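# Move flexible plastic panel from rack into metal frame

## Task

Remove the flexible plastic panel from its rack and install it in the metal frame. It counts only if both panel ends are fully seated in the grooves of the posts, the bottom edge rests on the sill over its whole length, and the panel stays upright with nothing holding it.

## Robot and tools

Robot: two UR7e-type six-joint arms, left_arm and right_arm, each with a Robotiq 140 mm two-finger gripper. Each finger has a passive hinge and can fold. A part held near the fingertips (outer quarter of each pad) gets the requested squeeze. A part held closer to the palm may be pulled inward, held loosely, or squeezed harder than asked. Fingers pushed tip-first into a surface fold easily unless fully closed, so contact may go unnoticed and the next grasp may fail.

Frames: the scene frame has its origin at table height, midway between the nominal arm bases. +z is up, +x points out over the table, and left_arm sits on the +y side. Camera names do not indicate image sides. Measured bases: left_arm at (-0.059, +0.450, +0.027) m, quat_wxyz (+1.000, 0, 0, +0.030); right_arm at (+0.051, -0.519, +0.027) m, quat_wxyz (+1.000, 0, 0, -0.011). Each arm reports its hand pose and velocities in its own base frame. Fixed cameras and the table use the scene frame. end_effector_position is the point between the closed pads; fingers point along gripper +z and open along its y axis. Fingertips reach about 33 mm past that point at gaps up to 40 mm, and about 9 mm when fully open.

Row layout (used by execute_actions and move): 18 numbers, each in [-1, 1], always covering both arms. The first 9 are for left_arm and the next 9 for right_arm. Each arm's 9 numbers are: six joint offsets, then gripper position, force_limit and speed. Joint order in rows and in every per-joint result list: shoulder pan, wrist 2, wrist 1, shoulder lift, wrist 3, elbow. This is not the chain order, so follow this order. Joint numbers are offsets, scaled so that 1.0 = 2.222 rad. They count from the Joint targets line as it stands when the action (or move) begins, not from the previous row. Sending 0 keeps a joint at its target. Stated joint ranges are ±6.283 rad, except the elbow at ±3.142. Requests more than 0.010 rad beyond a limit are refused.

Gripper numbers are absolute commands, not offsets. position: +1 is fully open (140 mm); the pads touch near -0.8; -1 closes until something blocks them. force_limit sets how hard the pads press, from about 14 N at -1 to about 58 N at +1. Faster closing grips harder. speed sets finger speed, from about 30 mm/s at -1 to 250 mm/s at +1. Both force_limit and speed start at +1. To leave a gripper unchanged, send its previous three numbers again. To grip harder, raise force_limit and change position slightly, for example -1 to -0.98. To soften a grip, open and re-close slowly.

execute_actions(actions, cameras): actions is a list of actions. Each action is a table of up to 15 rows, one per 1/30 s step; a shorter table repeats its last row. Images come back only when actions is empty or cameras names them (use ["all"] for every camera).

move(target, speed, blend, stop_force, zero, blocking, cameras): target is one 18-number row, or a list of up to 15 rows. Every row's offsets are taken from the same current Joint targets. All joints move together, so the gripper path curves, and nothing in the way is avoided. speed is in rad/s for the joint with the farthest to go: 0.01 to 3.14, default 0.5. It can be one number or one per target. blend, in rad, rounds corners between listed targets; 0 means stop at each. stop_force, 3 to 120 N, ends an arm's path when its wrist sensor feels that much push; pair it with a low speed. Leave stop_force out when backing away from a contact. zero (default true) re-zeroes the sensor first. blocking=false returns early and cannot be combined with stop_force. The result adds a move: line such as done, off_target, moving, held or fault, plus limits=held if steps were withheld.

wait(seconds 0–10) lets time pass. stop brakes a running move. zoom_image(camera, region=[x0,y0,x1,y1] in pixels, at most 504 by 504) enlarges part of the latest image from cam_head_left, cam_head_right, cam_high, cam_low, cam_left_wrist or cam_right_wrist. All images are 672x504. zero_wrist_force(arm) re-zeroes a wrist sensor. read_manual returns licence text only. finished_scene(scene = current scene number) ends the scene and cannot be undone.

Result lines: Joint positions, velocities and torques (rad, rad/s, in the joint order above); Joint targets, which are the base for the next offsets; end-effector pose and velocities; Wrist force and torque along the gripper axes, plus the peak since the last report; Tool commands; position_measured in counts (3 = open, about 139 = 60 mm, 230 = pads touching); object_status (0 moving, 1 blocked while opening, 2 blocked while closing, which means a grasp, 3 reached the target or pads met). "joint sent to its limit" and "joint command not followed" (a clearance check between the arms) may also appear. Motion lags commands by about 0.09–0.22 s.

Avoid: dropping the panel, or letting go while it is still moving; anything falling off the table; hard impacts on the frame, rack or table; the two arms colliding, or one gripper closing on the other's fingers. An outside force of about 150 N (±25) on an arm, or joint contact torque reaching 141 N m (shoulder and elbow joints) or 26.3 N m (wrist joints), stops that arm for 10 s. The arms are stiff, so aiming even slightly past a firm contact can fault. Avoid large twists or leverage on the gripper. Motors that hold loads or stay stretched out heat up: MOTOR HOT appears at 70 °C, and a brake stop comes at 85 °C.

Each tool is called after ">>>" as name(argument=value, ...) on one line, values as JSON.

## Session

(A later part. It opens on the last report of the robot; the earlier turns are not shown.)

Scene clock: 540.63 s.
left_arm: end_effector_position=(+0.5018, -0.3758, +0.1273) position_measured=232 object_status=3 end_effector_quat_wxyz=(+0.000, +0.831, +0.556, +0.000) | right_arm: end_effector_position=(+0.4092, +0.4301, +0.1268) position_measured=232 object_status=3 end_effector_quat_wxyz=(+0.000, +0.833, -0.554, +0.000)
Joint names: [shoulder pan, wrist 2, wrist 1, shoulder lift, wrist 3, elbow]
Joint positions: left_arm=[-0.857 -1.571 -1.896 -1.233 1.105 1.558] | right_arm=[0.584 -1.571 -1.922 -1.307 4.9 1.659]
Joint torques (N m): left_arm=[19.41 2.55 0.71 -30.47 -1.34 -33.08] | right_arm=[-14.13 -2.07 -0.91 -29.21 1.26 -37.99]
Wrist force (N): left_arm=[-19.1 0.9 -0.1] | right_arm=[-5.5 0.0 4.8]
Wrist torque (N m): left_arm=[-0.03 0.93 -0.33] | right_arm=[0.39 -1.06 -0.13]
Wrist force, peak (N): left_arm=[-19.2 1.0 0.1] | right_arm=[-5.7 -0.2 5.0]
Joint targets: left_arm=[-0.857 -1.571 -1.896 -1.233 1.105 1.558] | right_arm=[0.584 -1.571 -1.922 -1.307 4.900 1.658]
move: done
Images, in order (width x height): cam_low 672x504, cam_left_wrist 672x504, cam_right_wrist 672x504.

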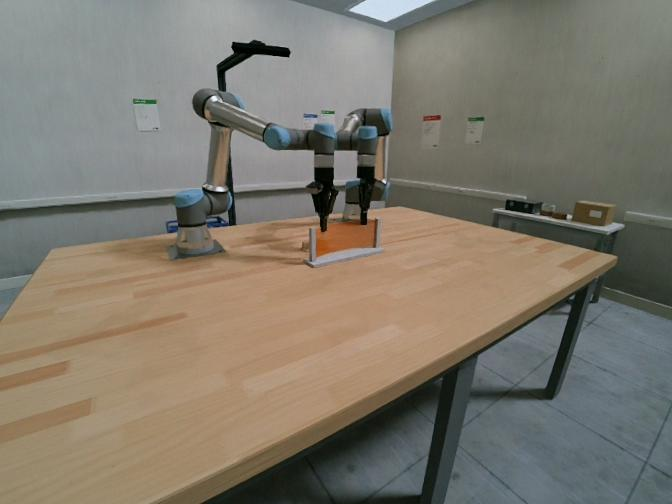

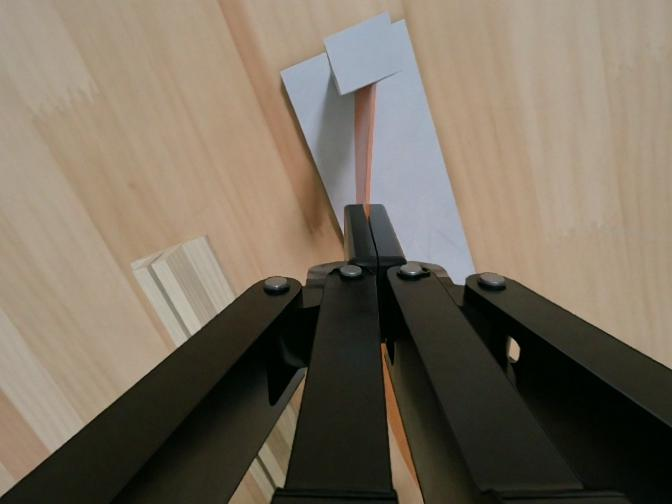

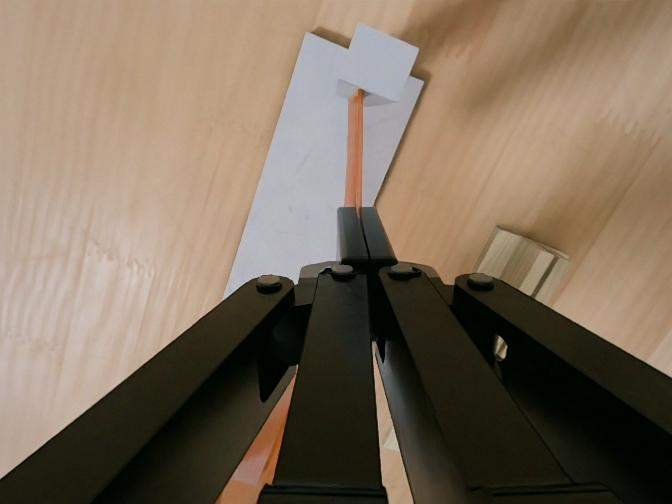

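>>> wait(seconds=0, cameras=["all"])

Scene clock: 560.10 s.
left_arm: end_effector_position=(+0.5018, -0.3757, +0.1273) position_measured=232 object_status=3 end_effector_quat_wxyz=(+0.000, +0.831, +0.556, +0.000) | right_arm: end_effector_position=(+0.4093, +0.4301, +0.1268) position_measured=232 object_status=3 end_effector_quat_wxyz=(+0.000, +0.832, -0.554, +0.000)
Joint names: [shoulder pan, wrist 2, wrist 1, shoulder lift, wrist 3, elbow]
Joint positions: left_arm=[-0.857 -1.571 -1.896 -1.233 1.105 1.558] | right_arm=[0.584 -1.571 -1.922 -1.307 4.9 1.658]
Joint torques (N m): left_arm=[19.71 4.49 0.51 -31.18 -1.35 -33.42] | right_arm=[-13.81 -3.09 -0.82 -30.12 1.67 -37.62]
Wrist force (N): left_arm=[-19.2 0.7 0.3] | right_arm=[-5.6 0.2 5.2]
Wrist torque (N m): left_arm=[-0.09 0.92 -0.34] | right_arm=[0.44 -1.03 -0.12]
Wrist force, peak (N): left_arm=[-19.5 1.1 0.3] | right_arm=[-5.8 -0.1 5.2]
Joint targets: left_arm=[-0.857 -1.571 -1.896 -1.233 1.105 1.558] | right_arm=[0.584 -1.571 -1.922 -1.307 4.900 1.658]
Tool commands: left_gripper/position=-1.0 left_gripper/force_limit=+1.0 left_gripper/speed=-1.0 right_gripper/position=-1.0 right_gripper/force_limit=+1.0 right_gripper/speed=-1.0

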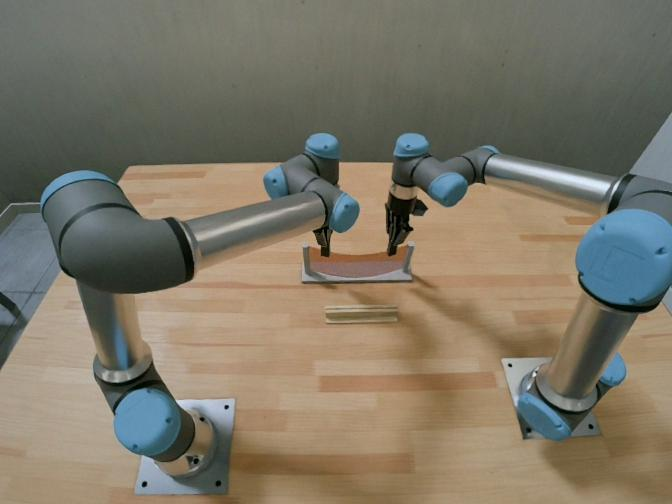

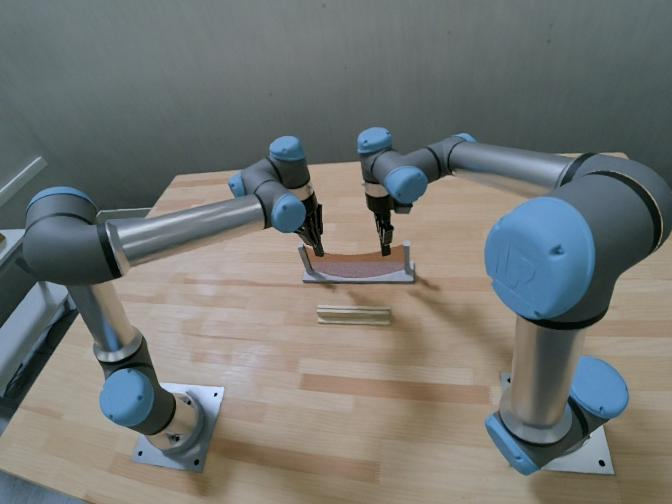

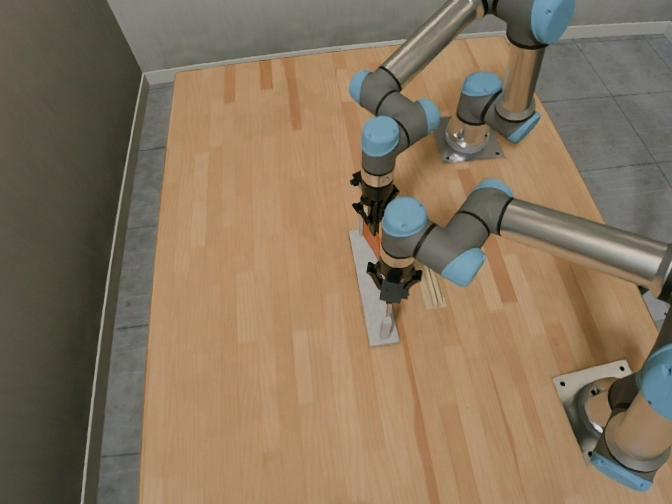

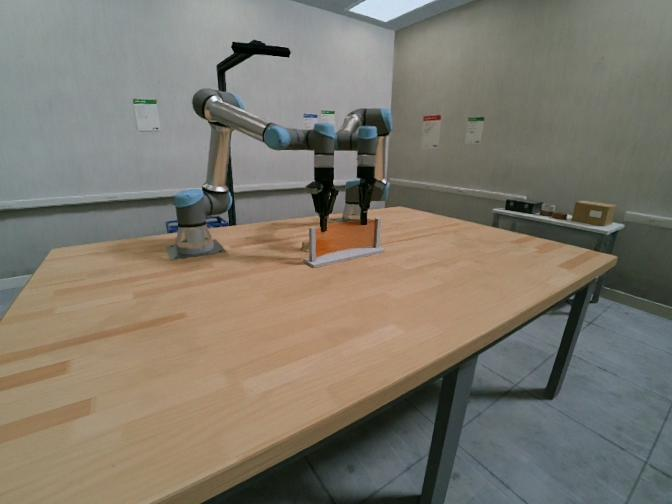

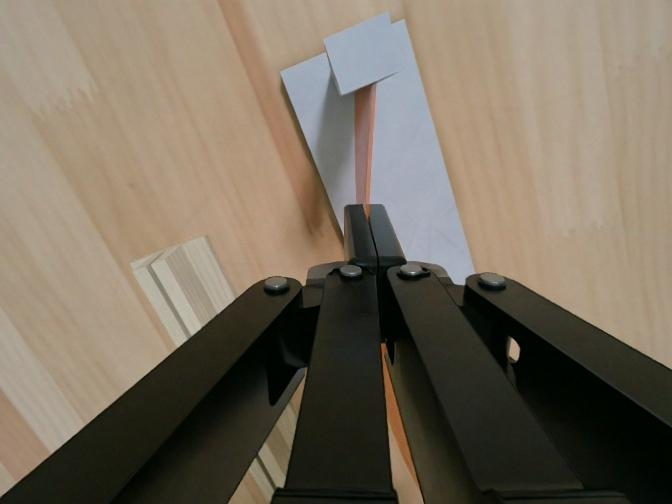

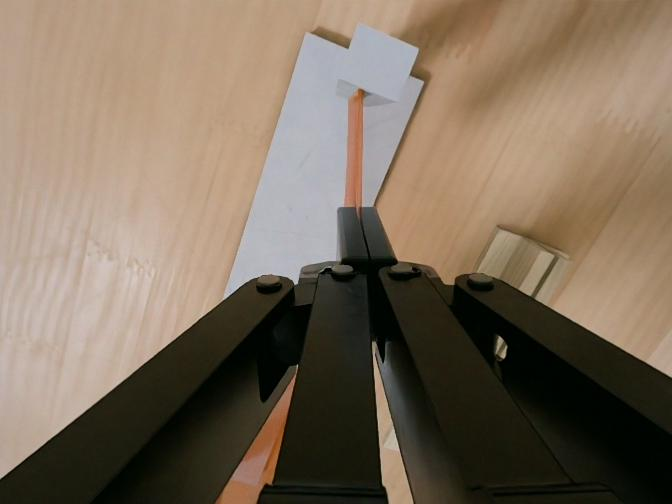

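>>> zoom_image(camera="cam_left_wrist", region=[310, 20, 420, 120])

>>> zoom_image(camera="cam_right_wrist", region=[310, 30, 420, 130])

>>> zoom_image(camera="cam_low", region=[280, 170, 400, 270])

Scaled by 4.582 from the camera's 672x504 image, which has a finer 960x720 frame.

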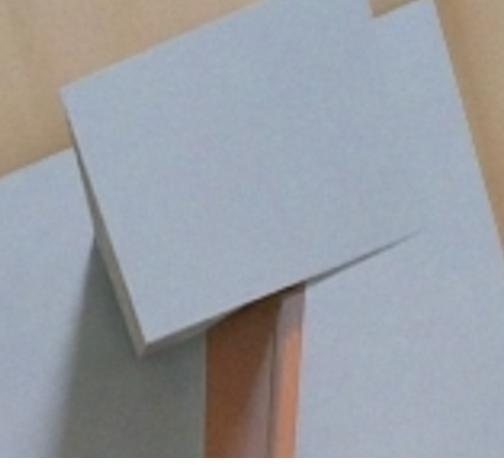

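Scaled by 4.582 from the camera's 672x504 image, which has a finer 960x720 frame.

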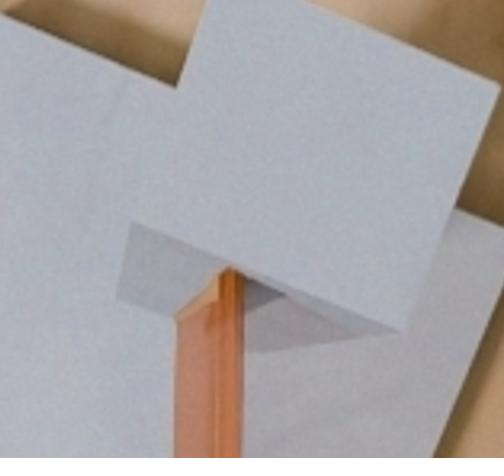

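Scaled by 4.200 from the camera's 672x504 image, which has a finer 960x720 frame.

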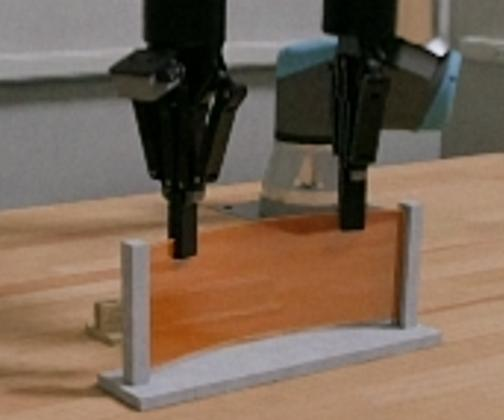

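>>> zoom_image(camera="cam_left_wrist", region=[340, 60, 400, 105])

>>> zoom_image(camera="cam_right_wrist", region=[330, 70, 400, 115])

>>> zoom_image(camera="cam_left_wrist", region=[320, 60, 440, 230])

Scaled by 8.400 from the camera's 672x504 image, which has a finer 960x720 frame.

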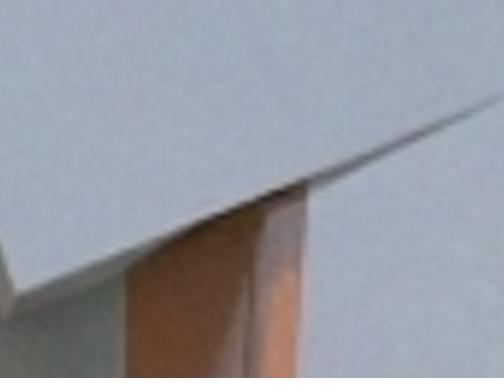

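Scaled by 7.200 from the camera's 672x504 image, which has a finer 960x720 frame.

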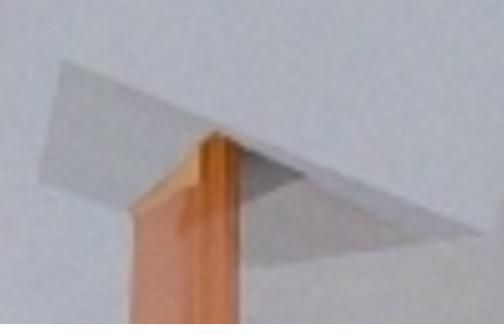

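Scaled by 2.965 from the camera's 672x504 image, which has a finer 960x720 frame.

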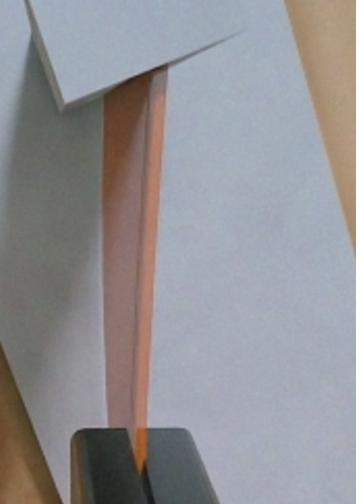

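>>> zoom_image(camera="cam_left_wrist", region=[350, 70, 390, 110])

>>> zoom_image(camera="cam_left_wrist", region=[340, 100, 400, 220])

>>> zoom_image(camera="cam_right_wrist", region=[340, 80, 380, 120])

>>> zoom_image(camera="cam_low", region=[300, 215, 350, 270])

>>> zoom_image(camera="cam_low", region=[350, 205, 400, 260])

Scaled by 12.600 from the camera's 672x504 image, which has a finer 960x720 frame.

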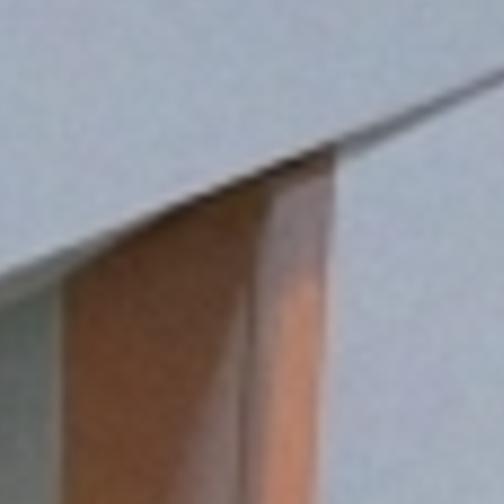

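Scaled by 4.200 from the camera's 672x504 image, which has a finer 960x720 frame.

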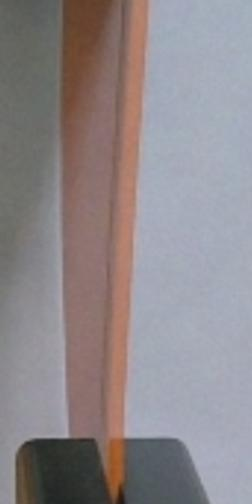

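Scaled by 12.600 from the camera's 672x504 image, which has a finer 960x720 frame.

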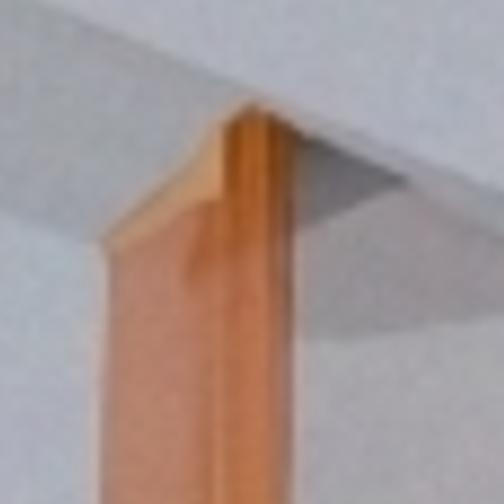

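Scaled by 9.164 from the camera's 672x504 image, which has a finer 960x720 frame.

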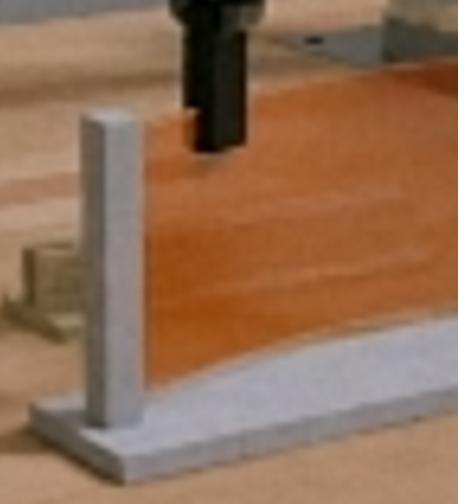

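Scaled by 9.164 from the camera's 672x504 image, which has a finer 960x720 frame.

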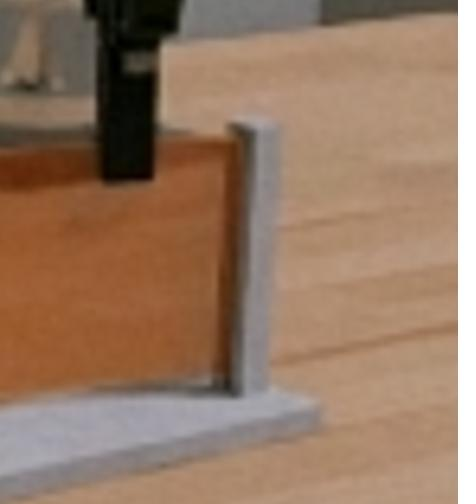

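>>> zoom_image(camera="cam_low", region=[366, 212, 390, 236])

>>> zoom_image(camera="cam_low", region=[366, 232, 390, 256])

>>> zoom_image(camera="cam_low", region=[304, 222, 328, 246])

>>> zoom_image(camera="cam_low", region=[304, 244, 328, 268])

Scaled by 21.000 from the camera's 672x504 image, which has a finer 960x720 frame.

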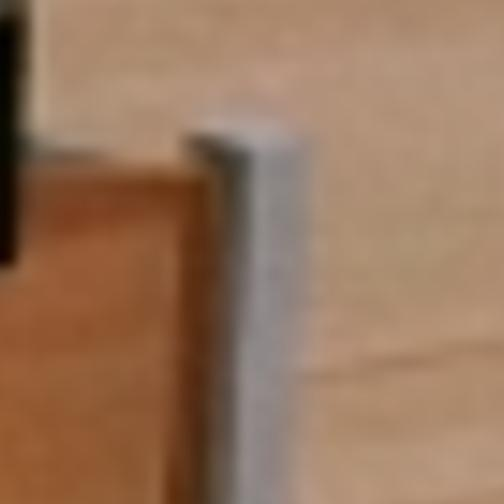

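Scaled by 21.000 from the camera's 672x504 image, which has a finer 960x720 frame.

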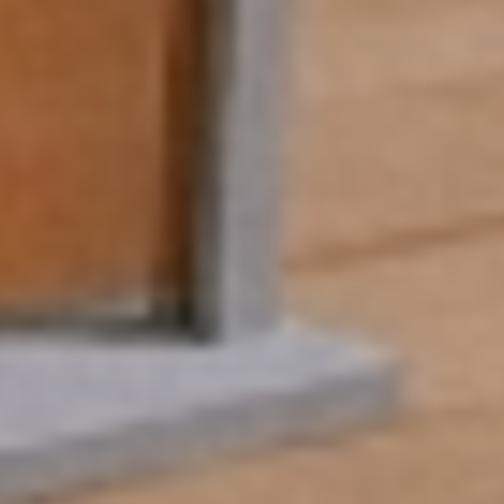

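Scaled by 21.000 from the camera's 672x504 image, which has a finer 960x720 frame.

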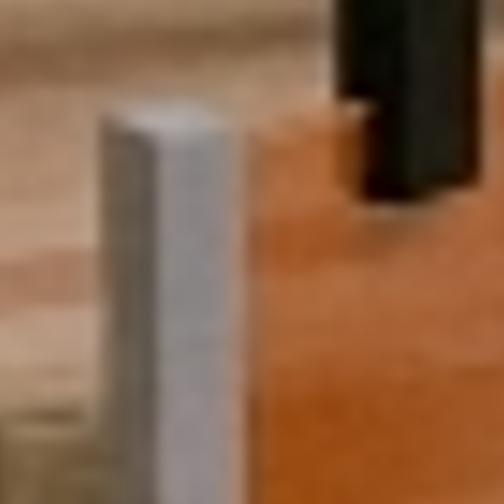

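Scaled by 21.000 from the camera's 672x504 image, which has a finer 960x720 frame.

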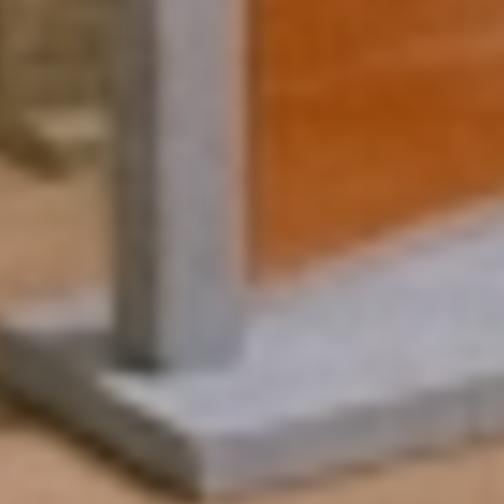

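>>> zoom_image(camera="cam_left_wrist", region=[370, 0, 420, 50])

>>> zoom_image(camera="cam_left_wrist", region=[310, 20, 360, 70])

>>> zoom_image(camera="cam_left_wrist", region=[320, 65, 360, 105])

>>> zoom_image(camera="cam_left_wrist", region=[380, 50, 420, 90])

Scaled by 10.080 from the camera's 672x504 image, which has a finer 960x720 frame.

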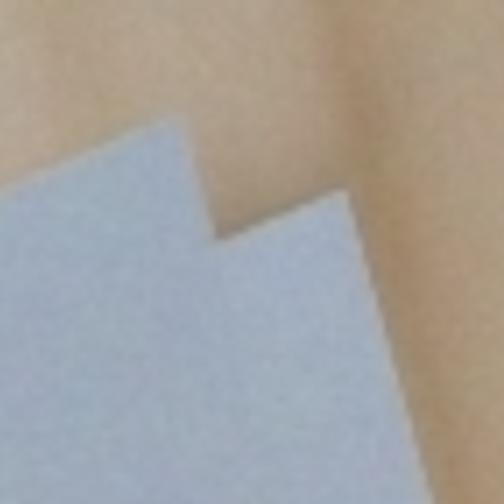

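Scaled by 10.080 from the camera's 672x504 image, which has a finer 960x720 frame.

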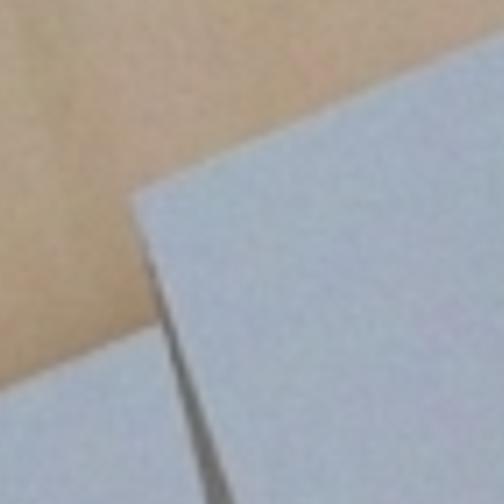

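Scaled by 12.600 from the camera's 672x504 image, which has a finer 960x720 frame.

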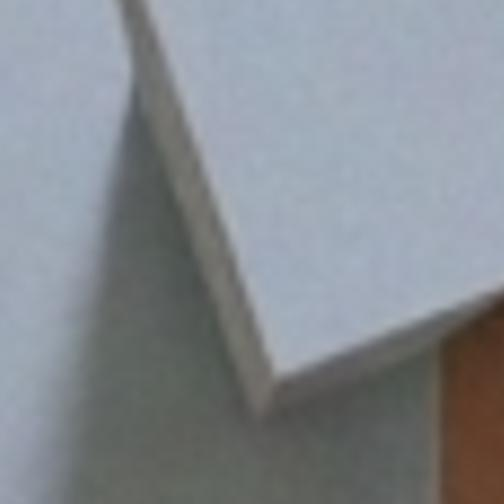

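Scaled by 12.600 from the camera's 672x504 image, which has a finer 960x720 frame.

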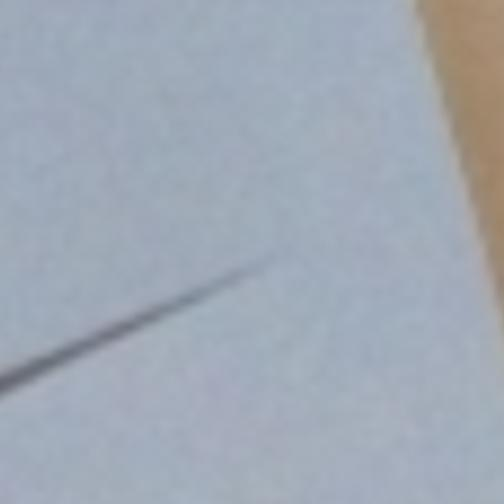

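>>> move(target=[-0.004371, 0, -0.001589, -0.004242, 0.049635, 0.005831, -1, 1, -1, 0.003841, 0, -0.001021, -0.003446, -0.050165, 0.004467, -1, 1, -1], speed=0.06, cameras=["cam_left_wrist", "cam_right_wrist", "cam_low"])

Scene clock: 716.80 s.
left_arm: end_effector_position=(+0.4954, -0.3774, +0.1273) position_measured=232 object_status=3 end_effector_quat_wxyz=(+0.000, +0.863, +0.506, +0.000) | right_arm: end_effector_position=(+0.4027, +0.4316, +0.1268) position_measured=232 object_status=3 end_effector_quat_wxyz=(+0.000, +0.864, -0.503, +0.000)
Joint names: [shoulder pan, wrist 2, wrist 1, shoulder lift, wrist 3, elbow]
Joint positions: left_arm=[-0.867 -1.571 -1.9 -1.242 1.215 1.57] | right_arm=[0.592 -1.571 -1.924 -1.315 4.789 1.668]
Joint torques (N m): left_arm=[-6.8 0.33 -3.44 -54.27 1.67 -12.16] | right_arm=[11.24 -0.29 -4.73 -42.41 -2.3 -12.57]
Wrist force (N): left_arm=[-3.2 0.3 -1.8] | right_arm=[2.0 -0.2 4.0]
Wrist torque (N m): left_arm=[-0.02 0.27 -0.67] | right_arm=[0.41 -0.95 0.20]
Wrist force, peak (N): left_arm=[-19.6 1.2 0.2] | right_arm=[-5.9 0.0 5.3]
Joint targets: left_arm=[-0.867 -1.571 -1.900 -1.242 1.215 1.570] | right_arm=[0.592 -1.571 -1.924 -1.315 4.789 1.668]
move: done
Images, in order (width x height): cam_low 672x504, cam_left_wrist 672x504, cam_right_wrist 672x504.

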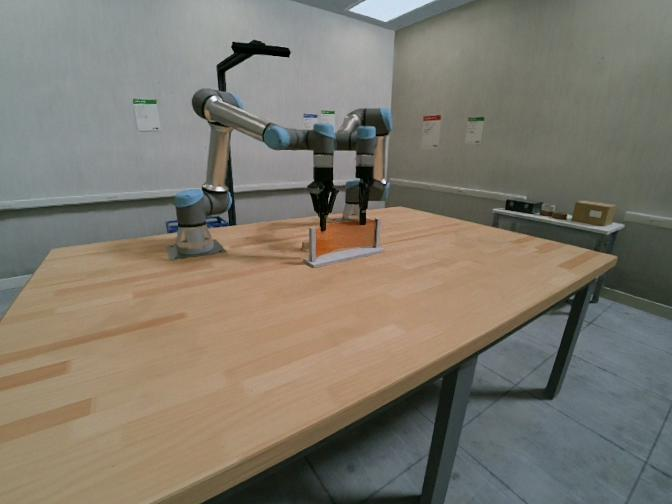

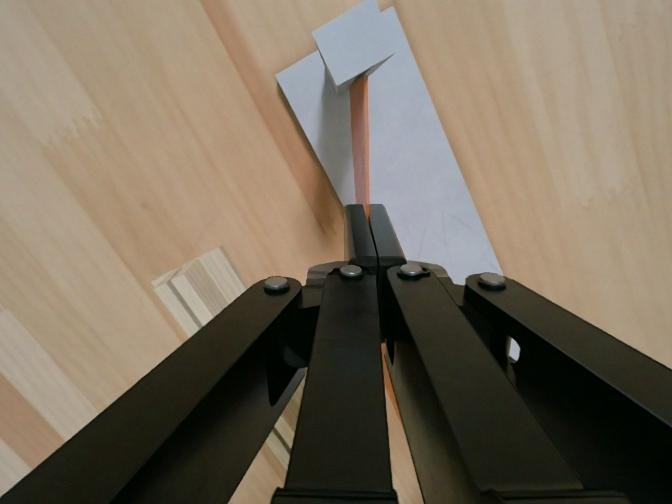

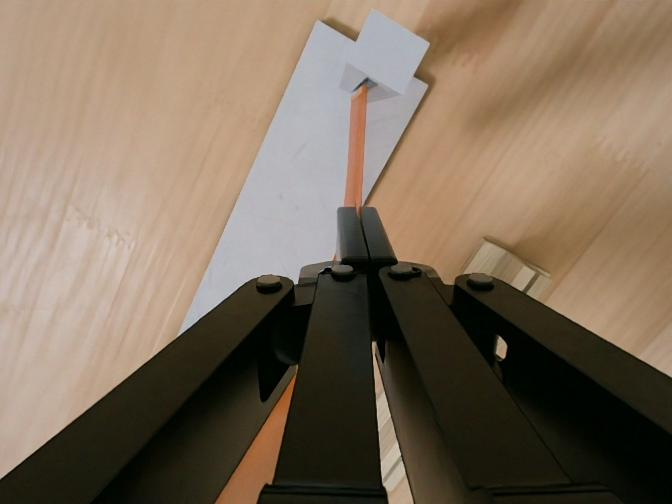

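>>> zoom_image(camera="cam_left_wrist", region=[335, 55, 405, 115])

>>> zoom_image(camera="cam_left_wrist", region=[345, 60, 385, 100])

>>> zoom_image(camera="cam_right_wrist", region=[330, 55, 410, 125])

>>> zoom_image(camera="cam_right_wrist", region=[340, 70, 380, 110])

Scaled by 7.200 from the camera's 672x504 image, which has a finer 960x720 frame.

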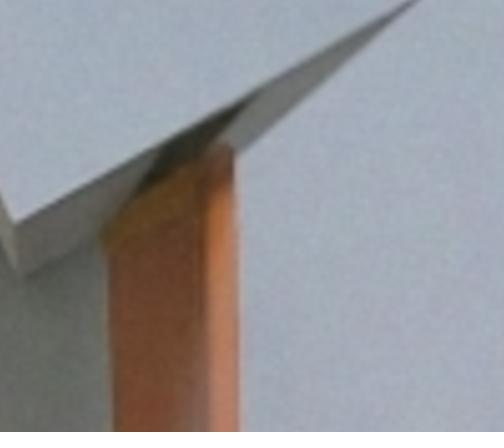

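Scaled by 12.600 from the camera's 672x504 image, which has a finer 960x720 frame.

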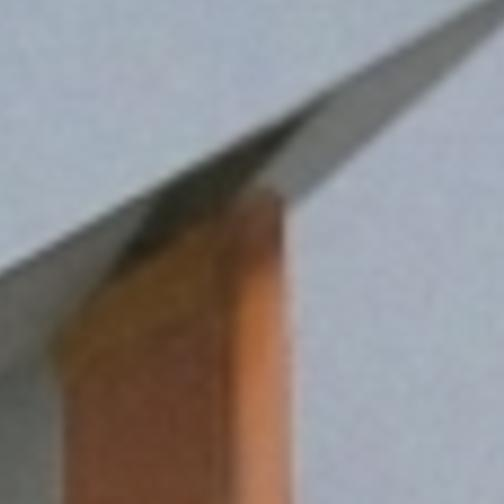

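Scaled by 6.300 from the camera's 672x504 image, which has a finer 960x720 frame.

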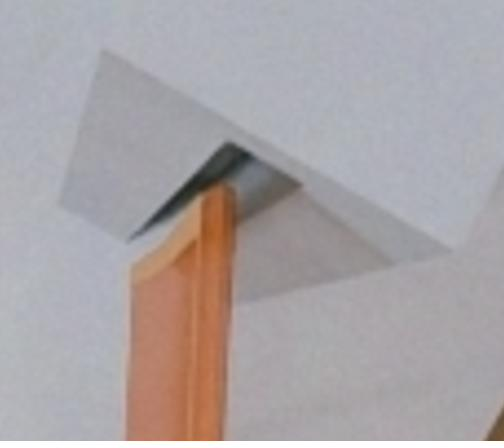

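Scaled by 12.600 from the camera's 672x504 image, which has a finer 960x720 frame.

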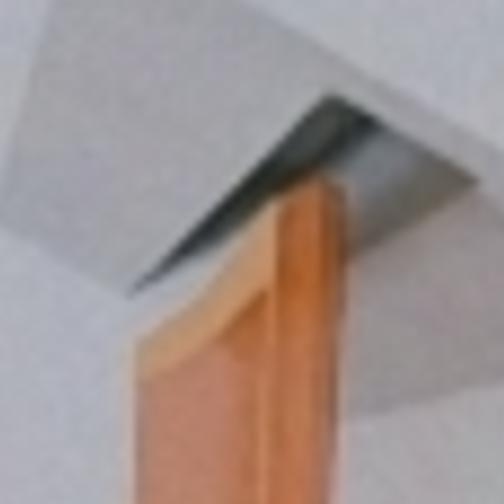

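>>> move(target=[-0.0019105, 0.0023479, -0.0100329, -0.0055001, -0.0019107, 0.0092036, -1, 1, -1, 0.0005238, -0.000224, -0.00445, -0.0025678, 0.0005237, 0.004101, -1, 1, -1], speed=0.02, cameras=["cam_left_wrist", "cam_right_wrist"])

>>> zoom_image(camera="cam_left_wrist", region=[335, 55, 405, 115])

>>> zoom_image(camera="cam_left_wrist", region=[345, 60, 385, 100])

>>> zoom_image(camera="cam_right_wrist", region=[330, 55, 410, 125])

>>> zoom_image(camera="cam_right_wrist", region=[340, 70, 380, 110])

Scene clock: 796.43 s.
left_arm: end_effector_position=(+0.4940, -0.3772, +0.1273) position_measured=232 object_status=3 end_effector_quat_wxyz=(+0.007, +0.863, +0.505, +0.004) end_effector_velocity=(-0.002, +0.001, -0.002) end_effector_angular_velocity=(+0.002, +0.002, +0.000) | right_arm: end_effector_position=(+0.4016, +0.4315, +0.1268) position_measured=232 object_status=3 end_effector_quat_wxyz=(-0.003, +0.864, -0.503, +0.002)
Joint names: [shoulder pan, wrist 2, wrist 1, shoulder lift, wrist 3, elbow]
Joint positions: left_arm=[-0.871 -1.565 -1.922 -1.254 1.211 1.591] | right_arm=[0.594 -1.572 -1.934 -1.321 4.79 1.677]
Joint velocities: left_arm=[-0.001 0 -0.003 -0.001 -0.001 0.006] | right_arm=[within noise]
Joint torques (N m): left_arm=[-6.73 2.3 -3.67 -52.22 -1.11 -12.83] | right_arm=[11.55 -2.89 -4.62 -41.2 1.47 -12.3]
Wrist force (N): left_arm=[-2.7 -0.2 -1.7] | right_arm=[2.3 -0.1 3.5]
Wrist torque (N m): left_arm=[-0.06 0.30 -0.56] | right_arm=[0.39 -0.93 0.05]
Wrist force, peak (N): left_arm=[-3.6 0.3 -1.8] | right_arm=[2.4 -0.3 4.2]
Joint targets: left_arm=[-0.871 -1.565 -1.922 -1.255 1.211 1.591] | right_arm=[0.594 -1.572 -1.934 -1.321 4.790 1.678]
move: done
Images, in order (width x height): cam_left_wrist 672x504, cam_right_wrist 672x504.

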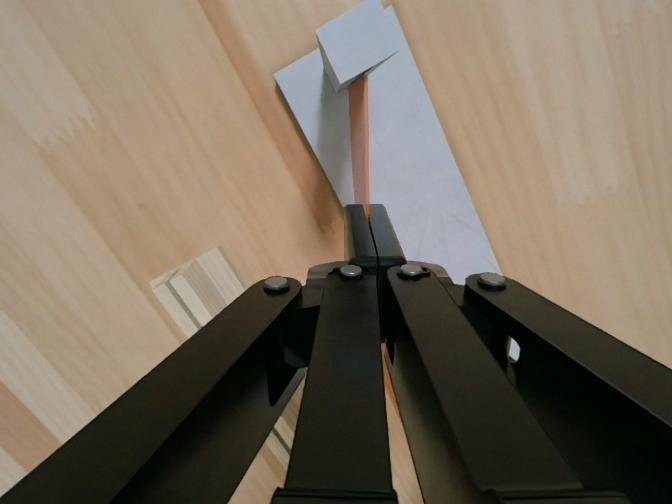

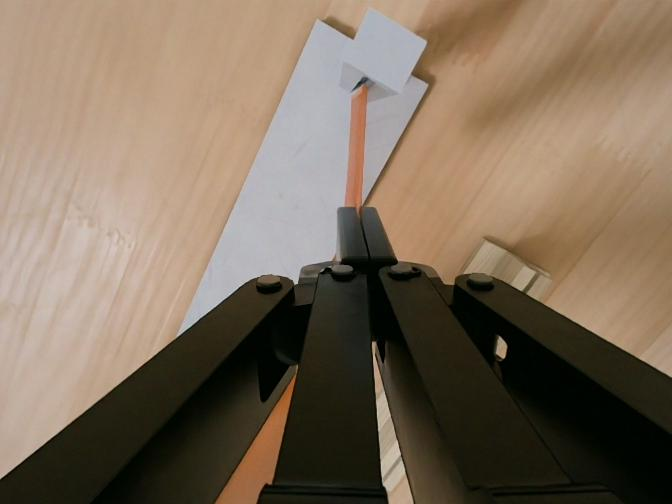

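Scaled by 7.200 from the camera's 672x504 image, which has a finer 960x720 frame.

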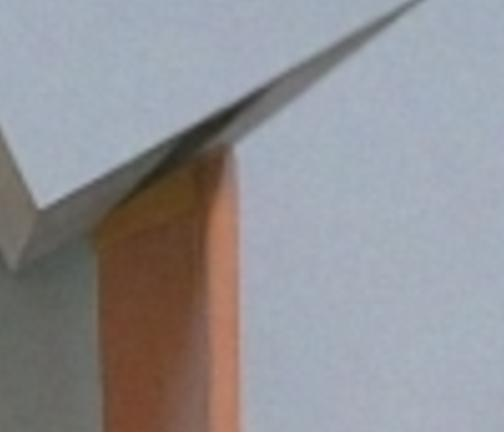

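Scaled by 12.600 from the camera's 672x504 image, which has a finer 960x720 frame.

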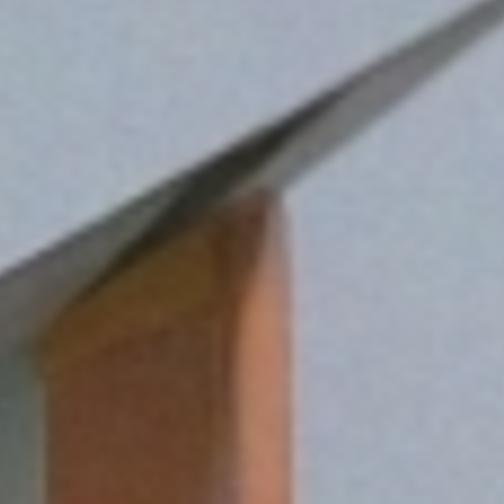

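Scaled by 6.300 from the camera's 672x504 image, which has a finer 960x720 frame.

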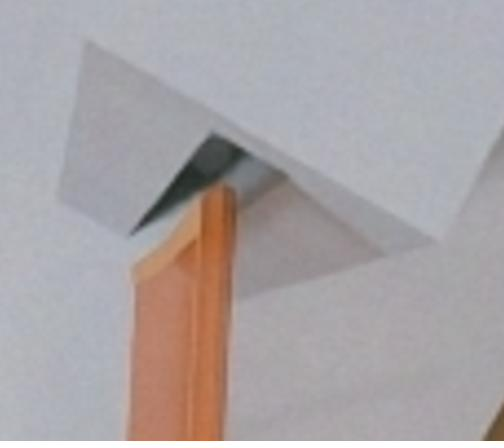

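Scaled by 12.600 from the camera's 672x504 image, which has a finer 960x720 frame.

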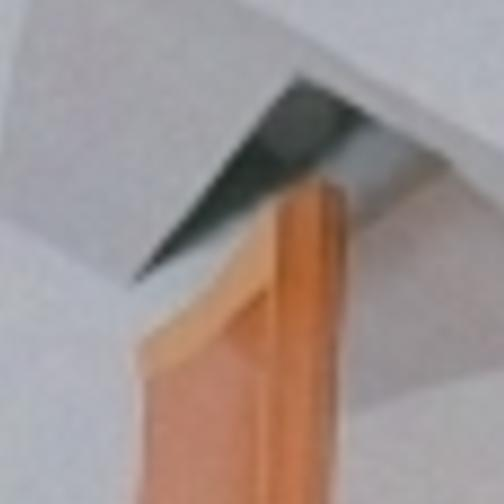

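>>> move(target=[0.0019745, 0.0003751, 0.0009424, 0.0020829, -0.0250282, -0.0028733, -1, 1, -1, -0.0018443, -0.000166, 0.0005273, 0.0017529, 0.0251584, -0.0022626, -1, 1, -1], speed=0.03, cameras=["cam_left_wrist", "cam_right_wrist"])

>>> zoom_image(camera="cam_left_wrist", region=[345, 60, 395, 110])

>>> zoom_image(camera="cam_right_wrist", region=[335, 65, 385, 115])

Scene clock: 849.97 s.
left_arm: end_effector_position=(+0.4971, -0.3764, +0.1273) position_measured=232 object_status=3 end_effector_quat_wxyz=(+0.007, +0.847, +0.531, +0.004) | right_arm: end_effector_position=(+0.4049, +0.4307, +0.1268) position_measured=232 object_status=3 end_effector_quat_wxyz=(-0.003, +0.849, -0.529, +0.002)
Joint names: [shoulder pan, wrist 2, wrist 1, shoulder lift, wrist 3, elbow]
Joint positions: left_arm=[-0.867 -1.565 -1.92 -1.25 1.156 1.585] | right_arm=[0.59 -1.572 -1.933 -1.317 4.845 1.673]
Joint torques (N m): left_arm=[13.29 2.91 -0.64 -29.42 -1.21 -35.24] | right_arm=[-10.65 -2.6 -1.51 -29.19 1.78 -38.32]
Wrist force (N): left_arm=[-5.7 1.0 -0.9] | right_arm=[3.0 0.4 3.7]
Wrist torque (N m): left_arm=[0.09 0.40 -0.45] | right_arm=[0.39 -0.88 -0.03]
Wrist force, peak (N): left_arm=[-5.8 0.9 -1.2] | right_arm=[3.4 0.3 3.9]
Joint targets: left_arm=[-0.867 -1.565 -1.920 -1.250 1.155 1.585] | right_arm=[0.590 -1.572 -1.933 -1.317 4.846 1.672]
move: done
Images, in order (width x height): cam_left_wrist 672x504, cam_right_wrist 672x504.

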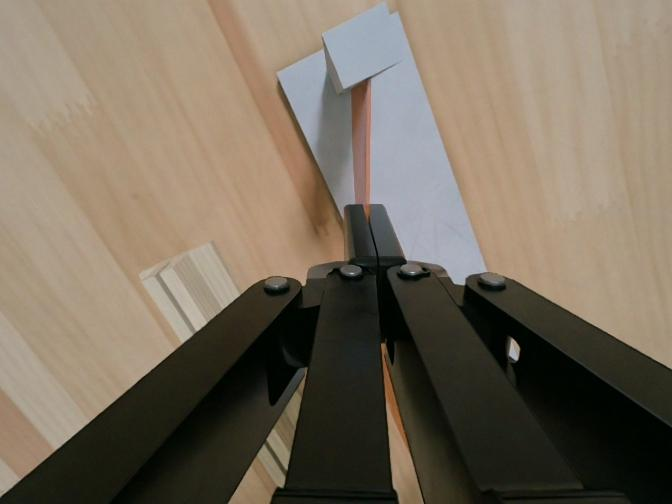

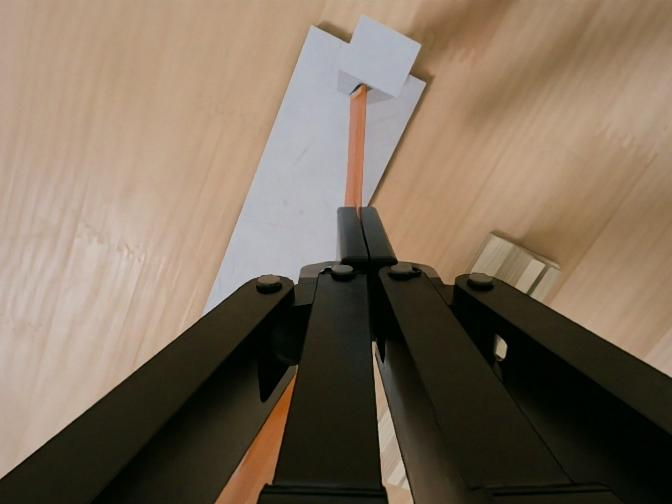

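Scaled by 10.080 from the camera's 672x504 image, which has a finer 960x720 frame.

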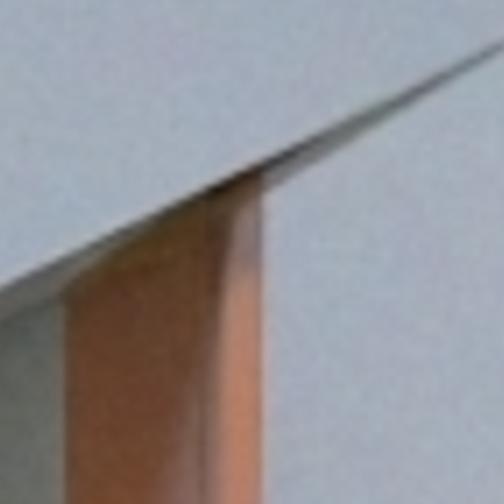

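Scaled by 10.080 from the camera's 672x504 image, which has a finer 960x720 frame.

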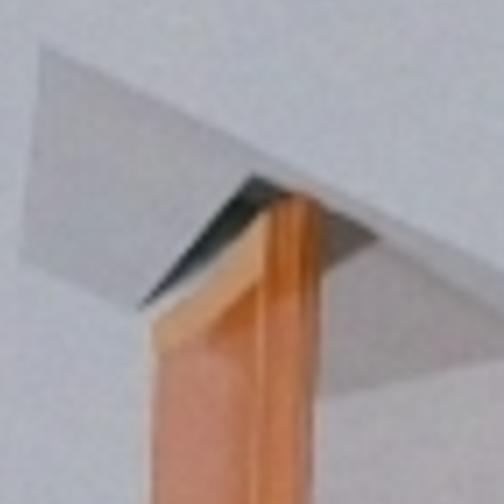

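>>> zoom_image(camera="cam_left_wrist", region=[352, 68, 384, 92])

>>> zoom_image(camera="cam_left_wrist", region=[335, 50, 415, 105])

Scaled by 15.750 from the camera's 672x504 image, which has a finer 960x720 frame.

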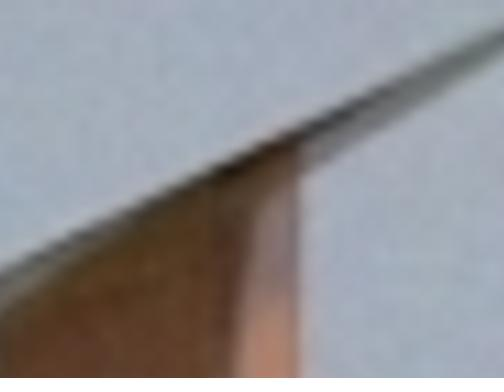

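Scaled by 6.300 from the camera's 672x504 image, which has a finer 960x720 frame.

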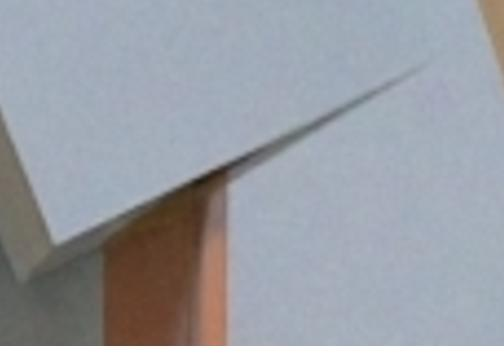

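>>> move(target=[0.0018326, 0.000341, 0.0009571, 0.0020613, -0.0251701, -0.0028565, -1, 1, -1, -0.0017463, -0.000162, 0.0005722, 0.0018416, 0.0252564, -0.0023874, -1, 1, -1], speed=0.03, cameras=["cam_left_wrist", "cam_right_wrist"])

>>> zoom_image(camera="cam_left_wrist", region=[345, 60, 395, 110])

>>> zoom_image(camera="cam_right_wrist", region=[335, 65, 385, 115])

>>> zoom_image(camera="cam_left_wrist", region=[335, 60, 415, 230])

Scene clock: 884.00 s.
left_arm: end_effector_position=(+0.5001, -0.3757, +0.1274) position_measured=232 object_status=3 end_effector_quat_wxyz=(+0.007, +0.831, +0.556, +0.004) | right_arm: end_effector_position=(+0.4081, +0.4301, +0.1268) position_measured=232 object_status=3 end_effector_quat_wxyz=(-0.002, +0.833, -0.554, +0.002)
Joint names: [shoulder pan, wrist 2, wrist 1, shoulder lift, wrist 3, elbow]
Joint positions: left_arm=[-0.863 -1.564 -1.918 -1.245 1.1 1.578] | right_arm=[0.586 -1.572 -1.931 -1.313 4.902 1.667]
Joint torques (N m): left_arm=[18.86 5.35 0.32 -30.3 -1.31 -33.86] | right_arm=[-13.17 -4.18 -1.03 -28.78 1.9 -37.9]
Wrist force (N): left_arm=[-16.5 0.9 0.2] | right_arm=[-3.3 -0.1 4.6]
Wrist torque (N m): left_arm=[0.01 0.81 -0.33] | right_arm=[0.38 -0.99 -0.15]
Wrist force, peak (N): left_arm=[-16.5 0.9 0.2] | right_arm=[-3.1 0.0 4.7]
Joint targets: left_arm=[-0.863 -1.564 -1.918 -1.245 1.099 1.578] | right_arm=[0.586 -1.572 -1.931 -1.313 4.902 1.667]
move: done
Images, in order (width x height): cam_left_wrist 672x504, cam_right_wrist 672x504.

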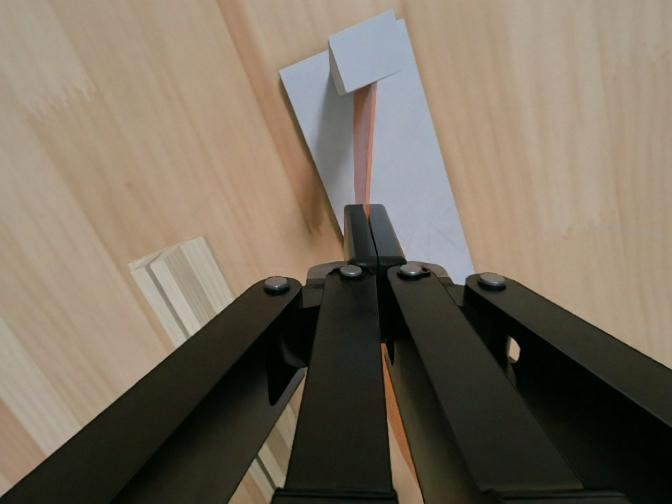

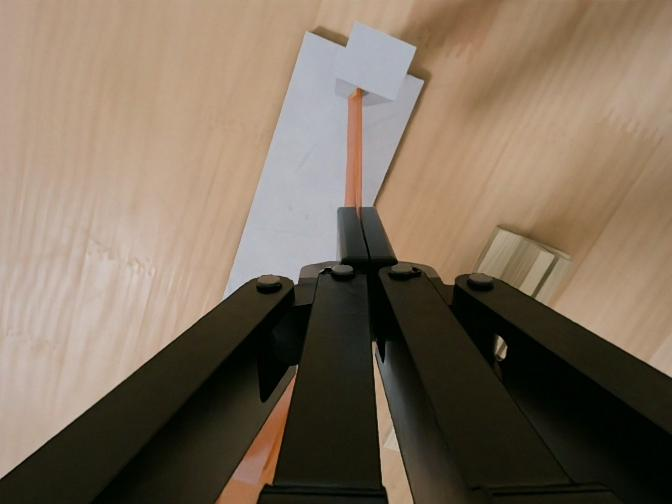

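Scaled by 10.080 from the camera's 672x504 image, which has a finer 960x720 frame.

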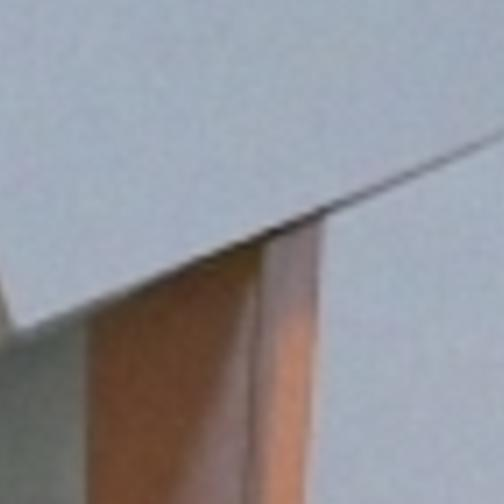

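Scaled by 10.080 from the camera's 672x504 image, which has a finer 960x720 frame.

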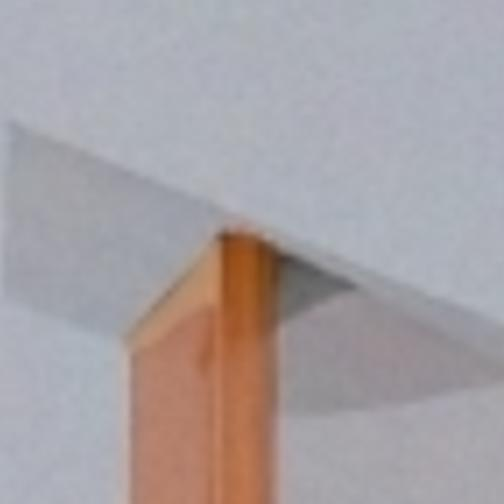

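Scaled by 2.965 from the camera's 672x504 image, which has a finer 960x720 frame.

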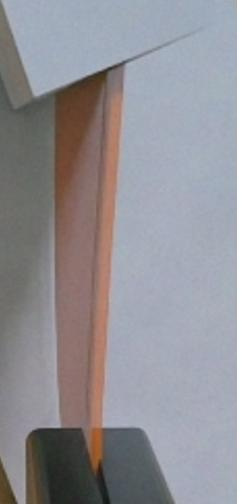

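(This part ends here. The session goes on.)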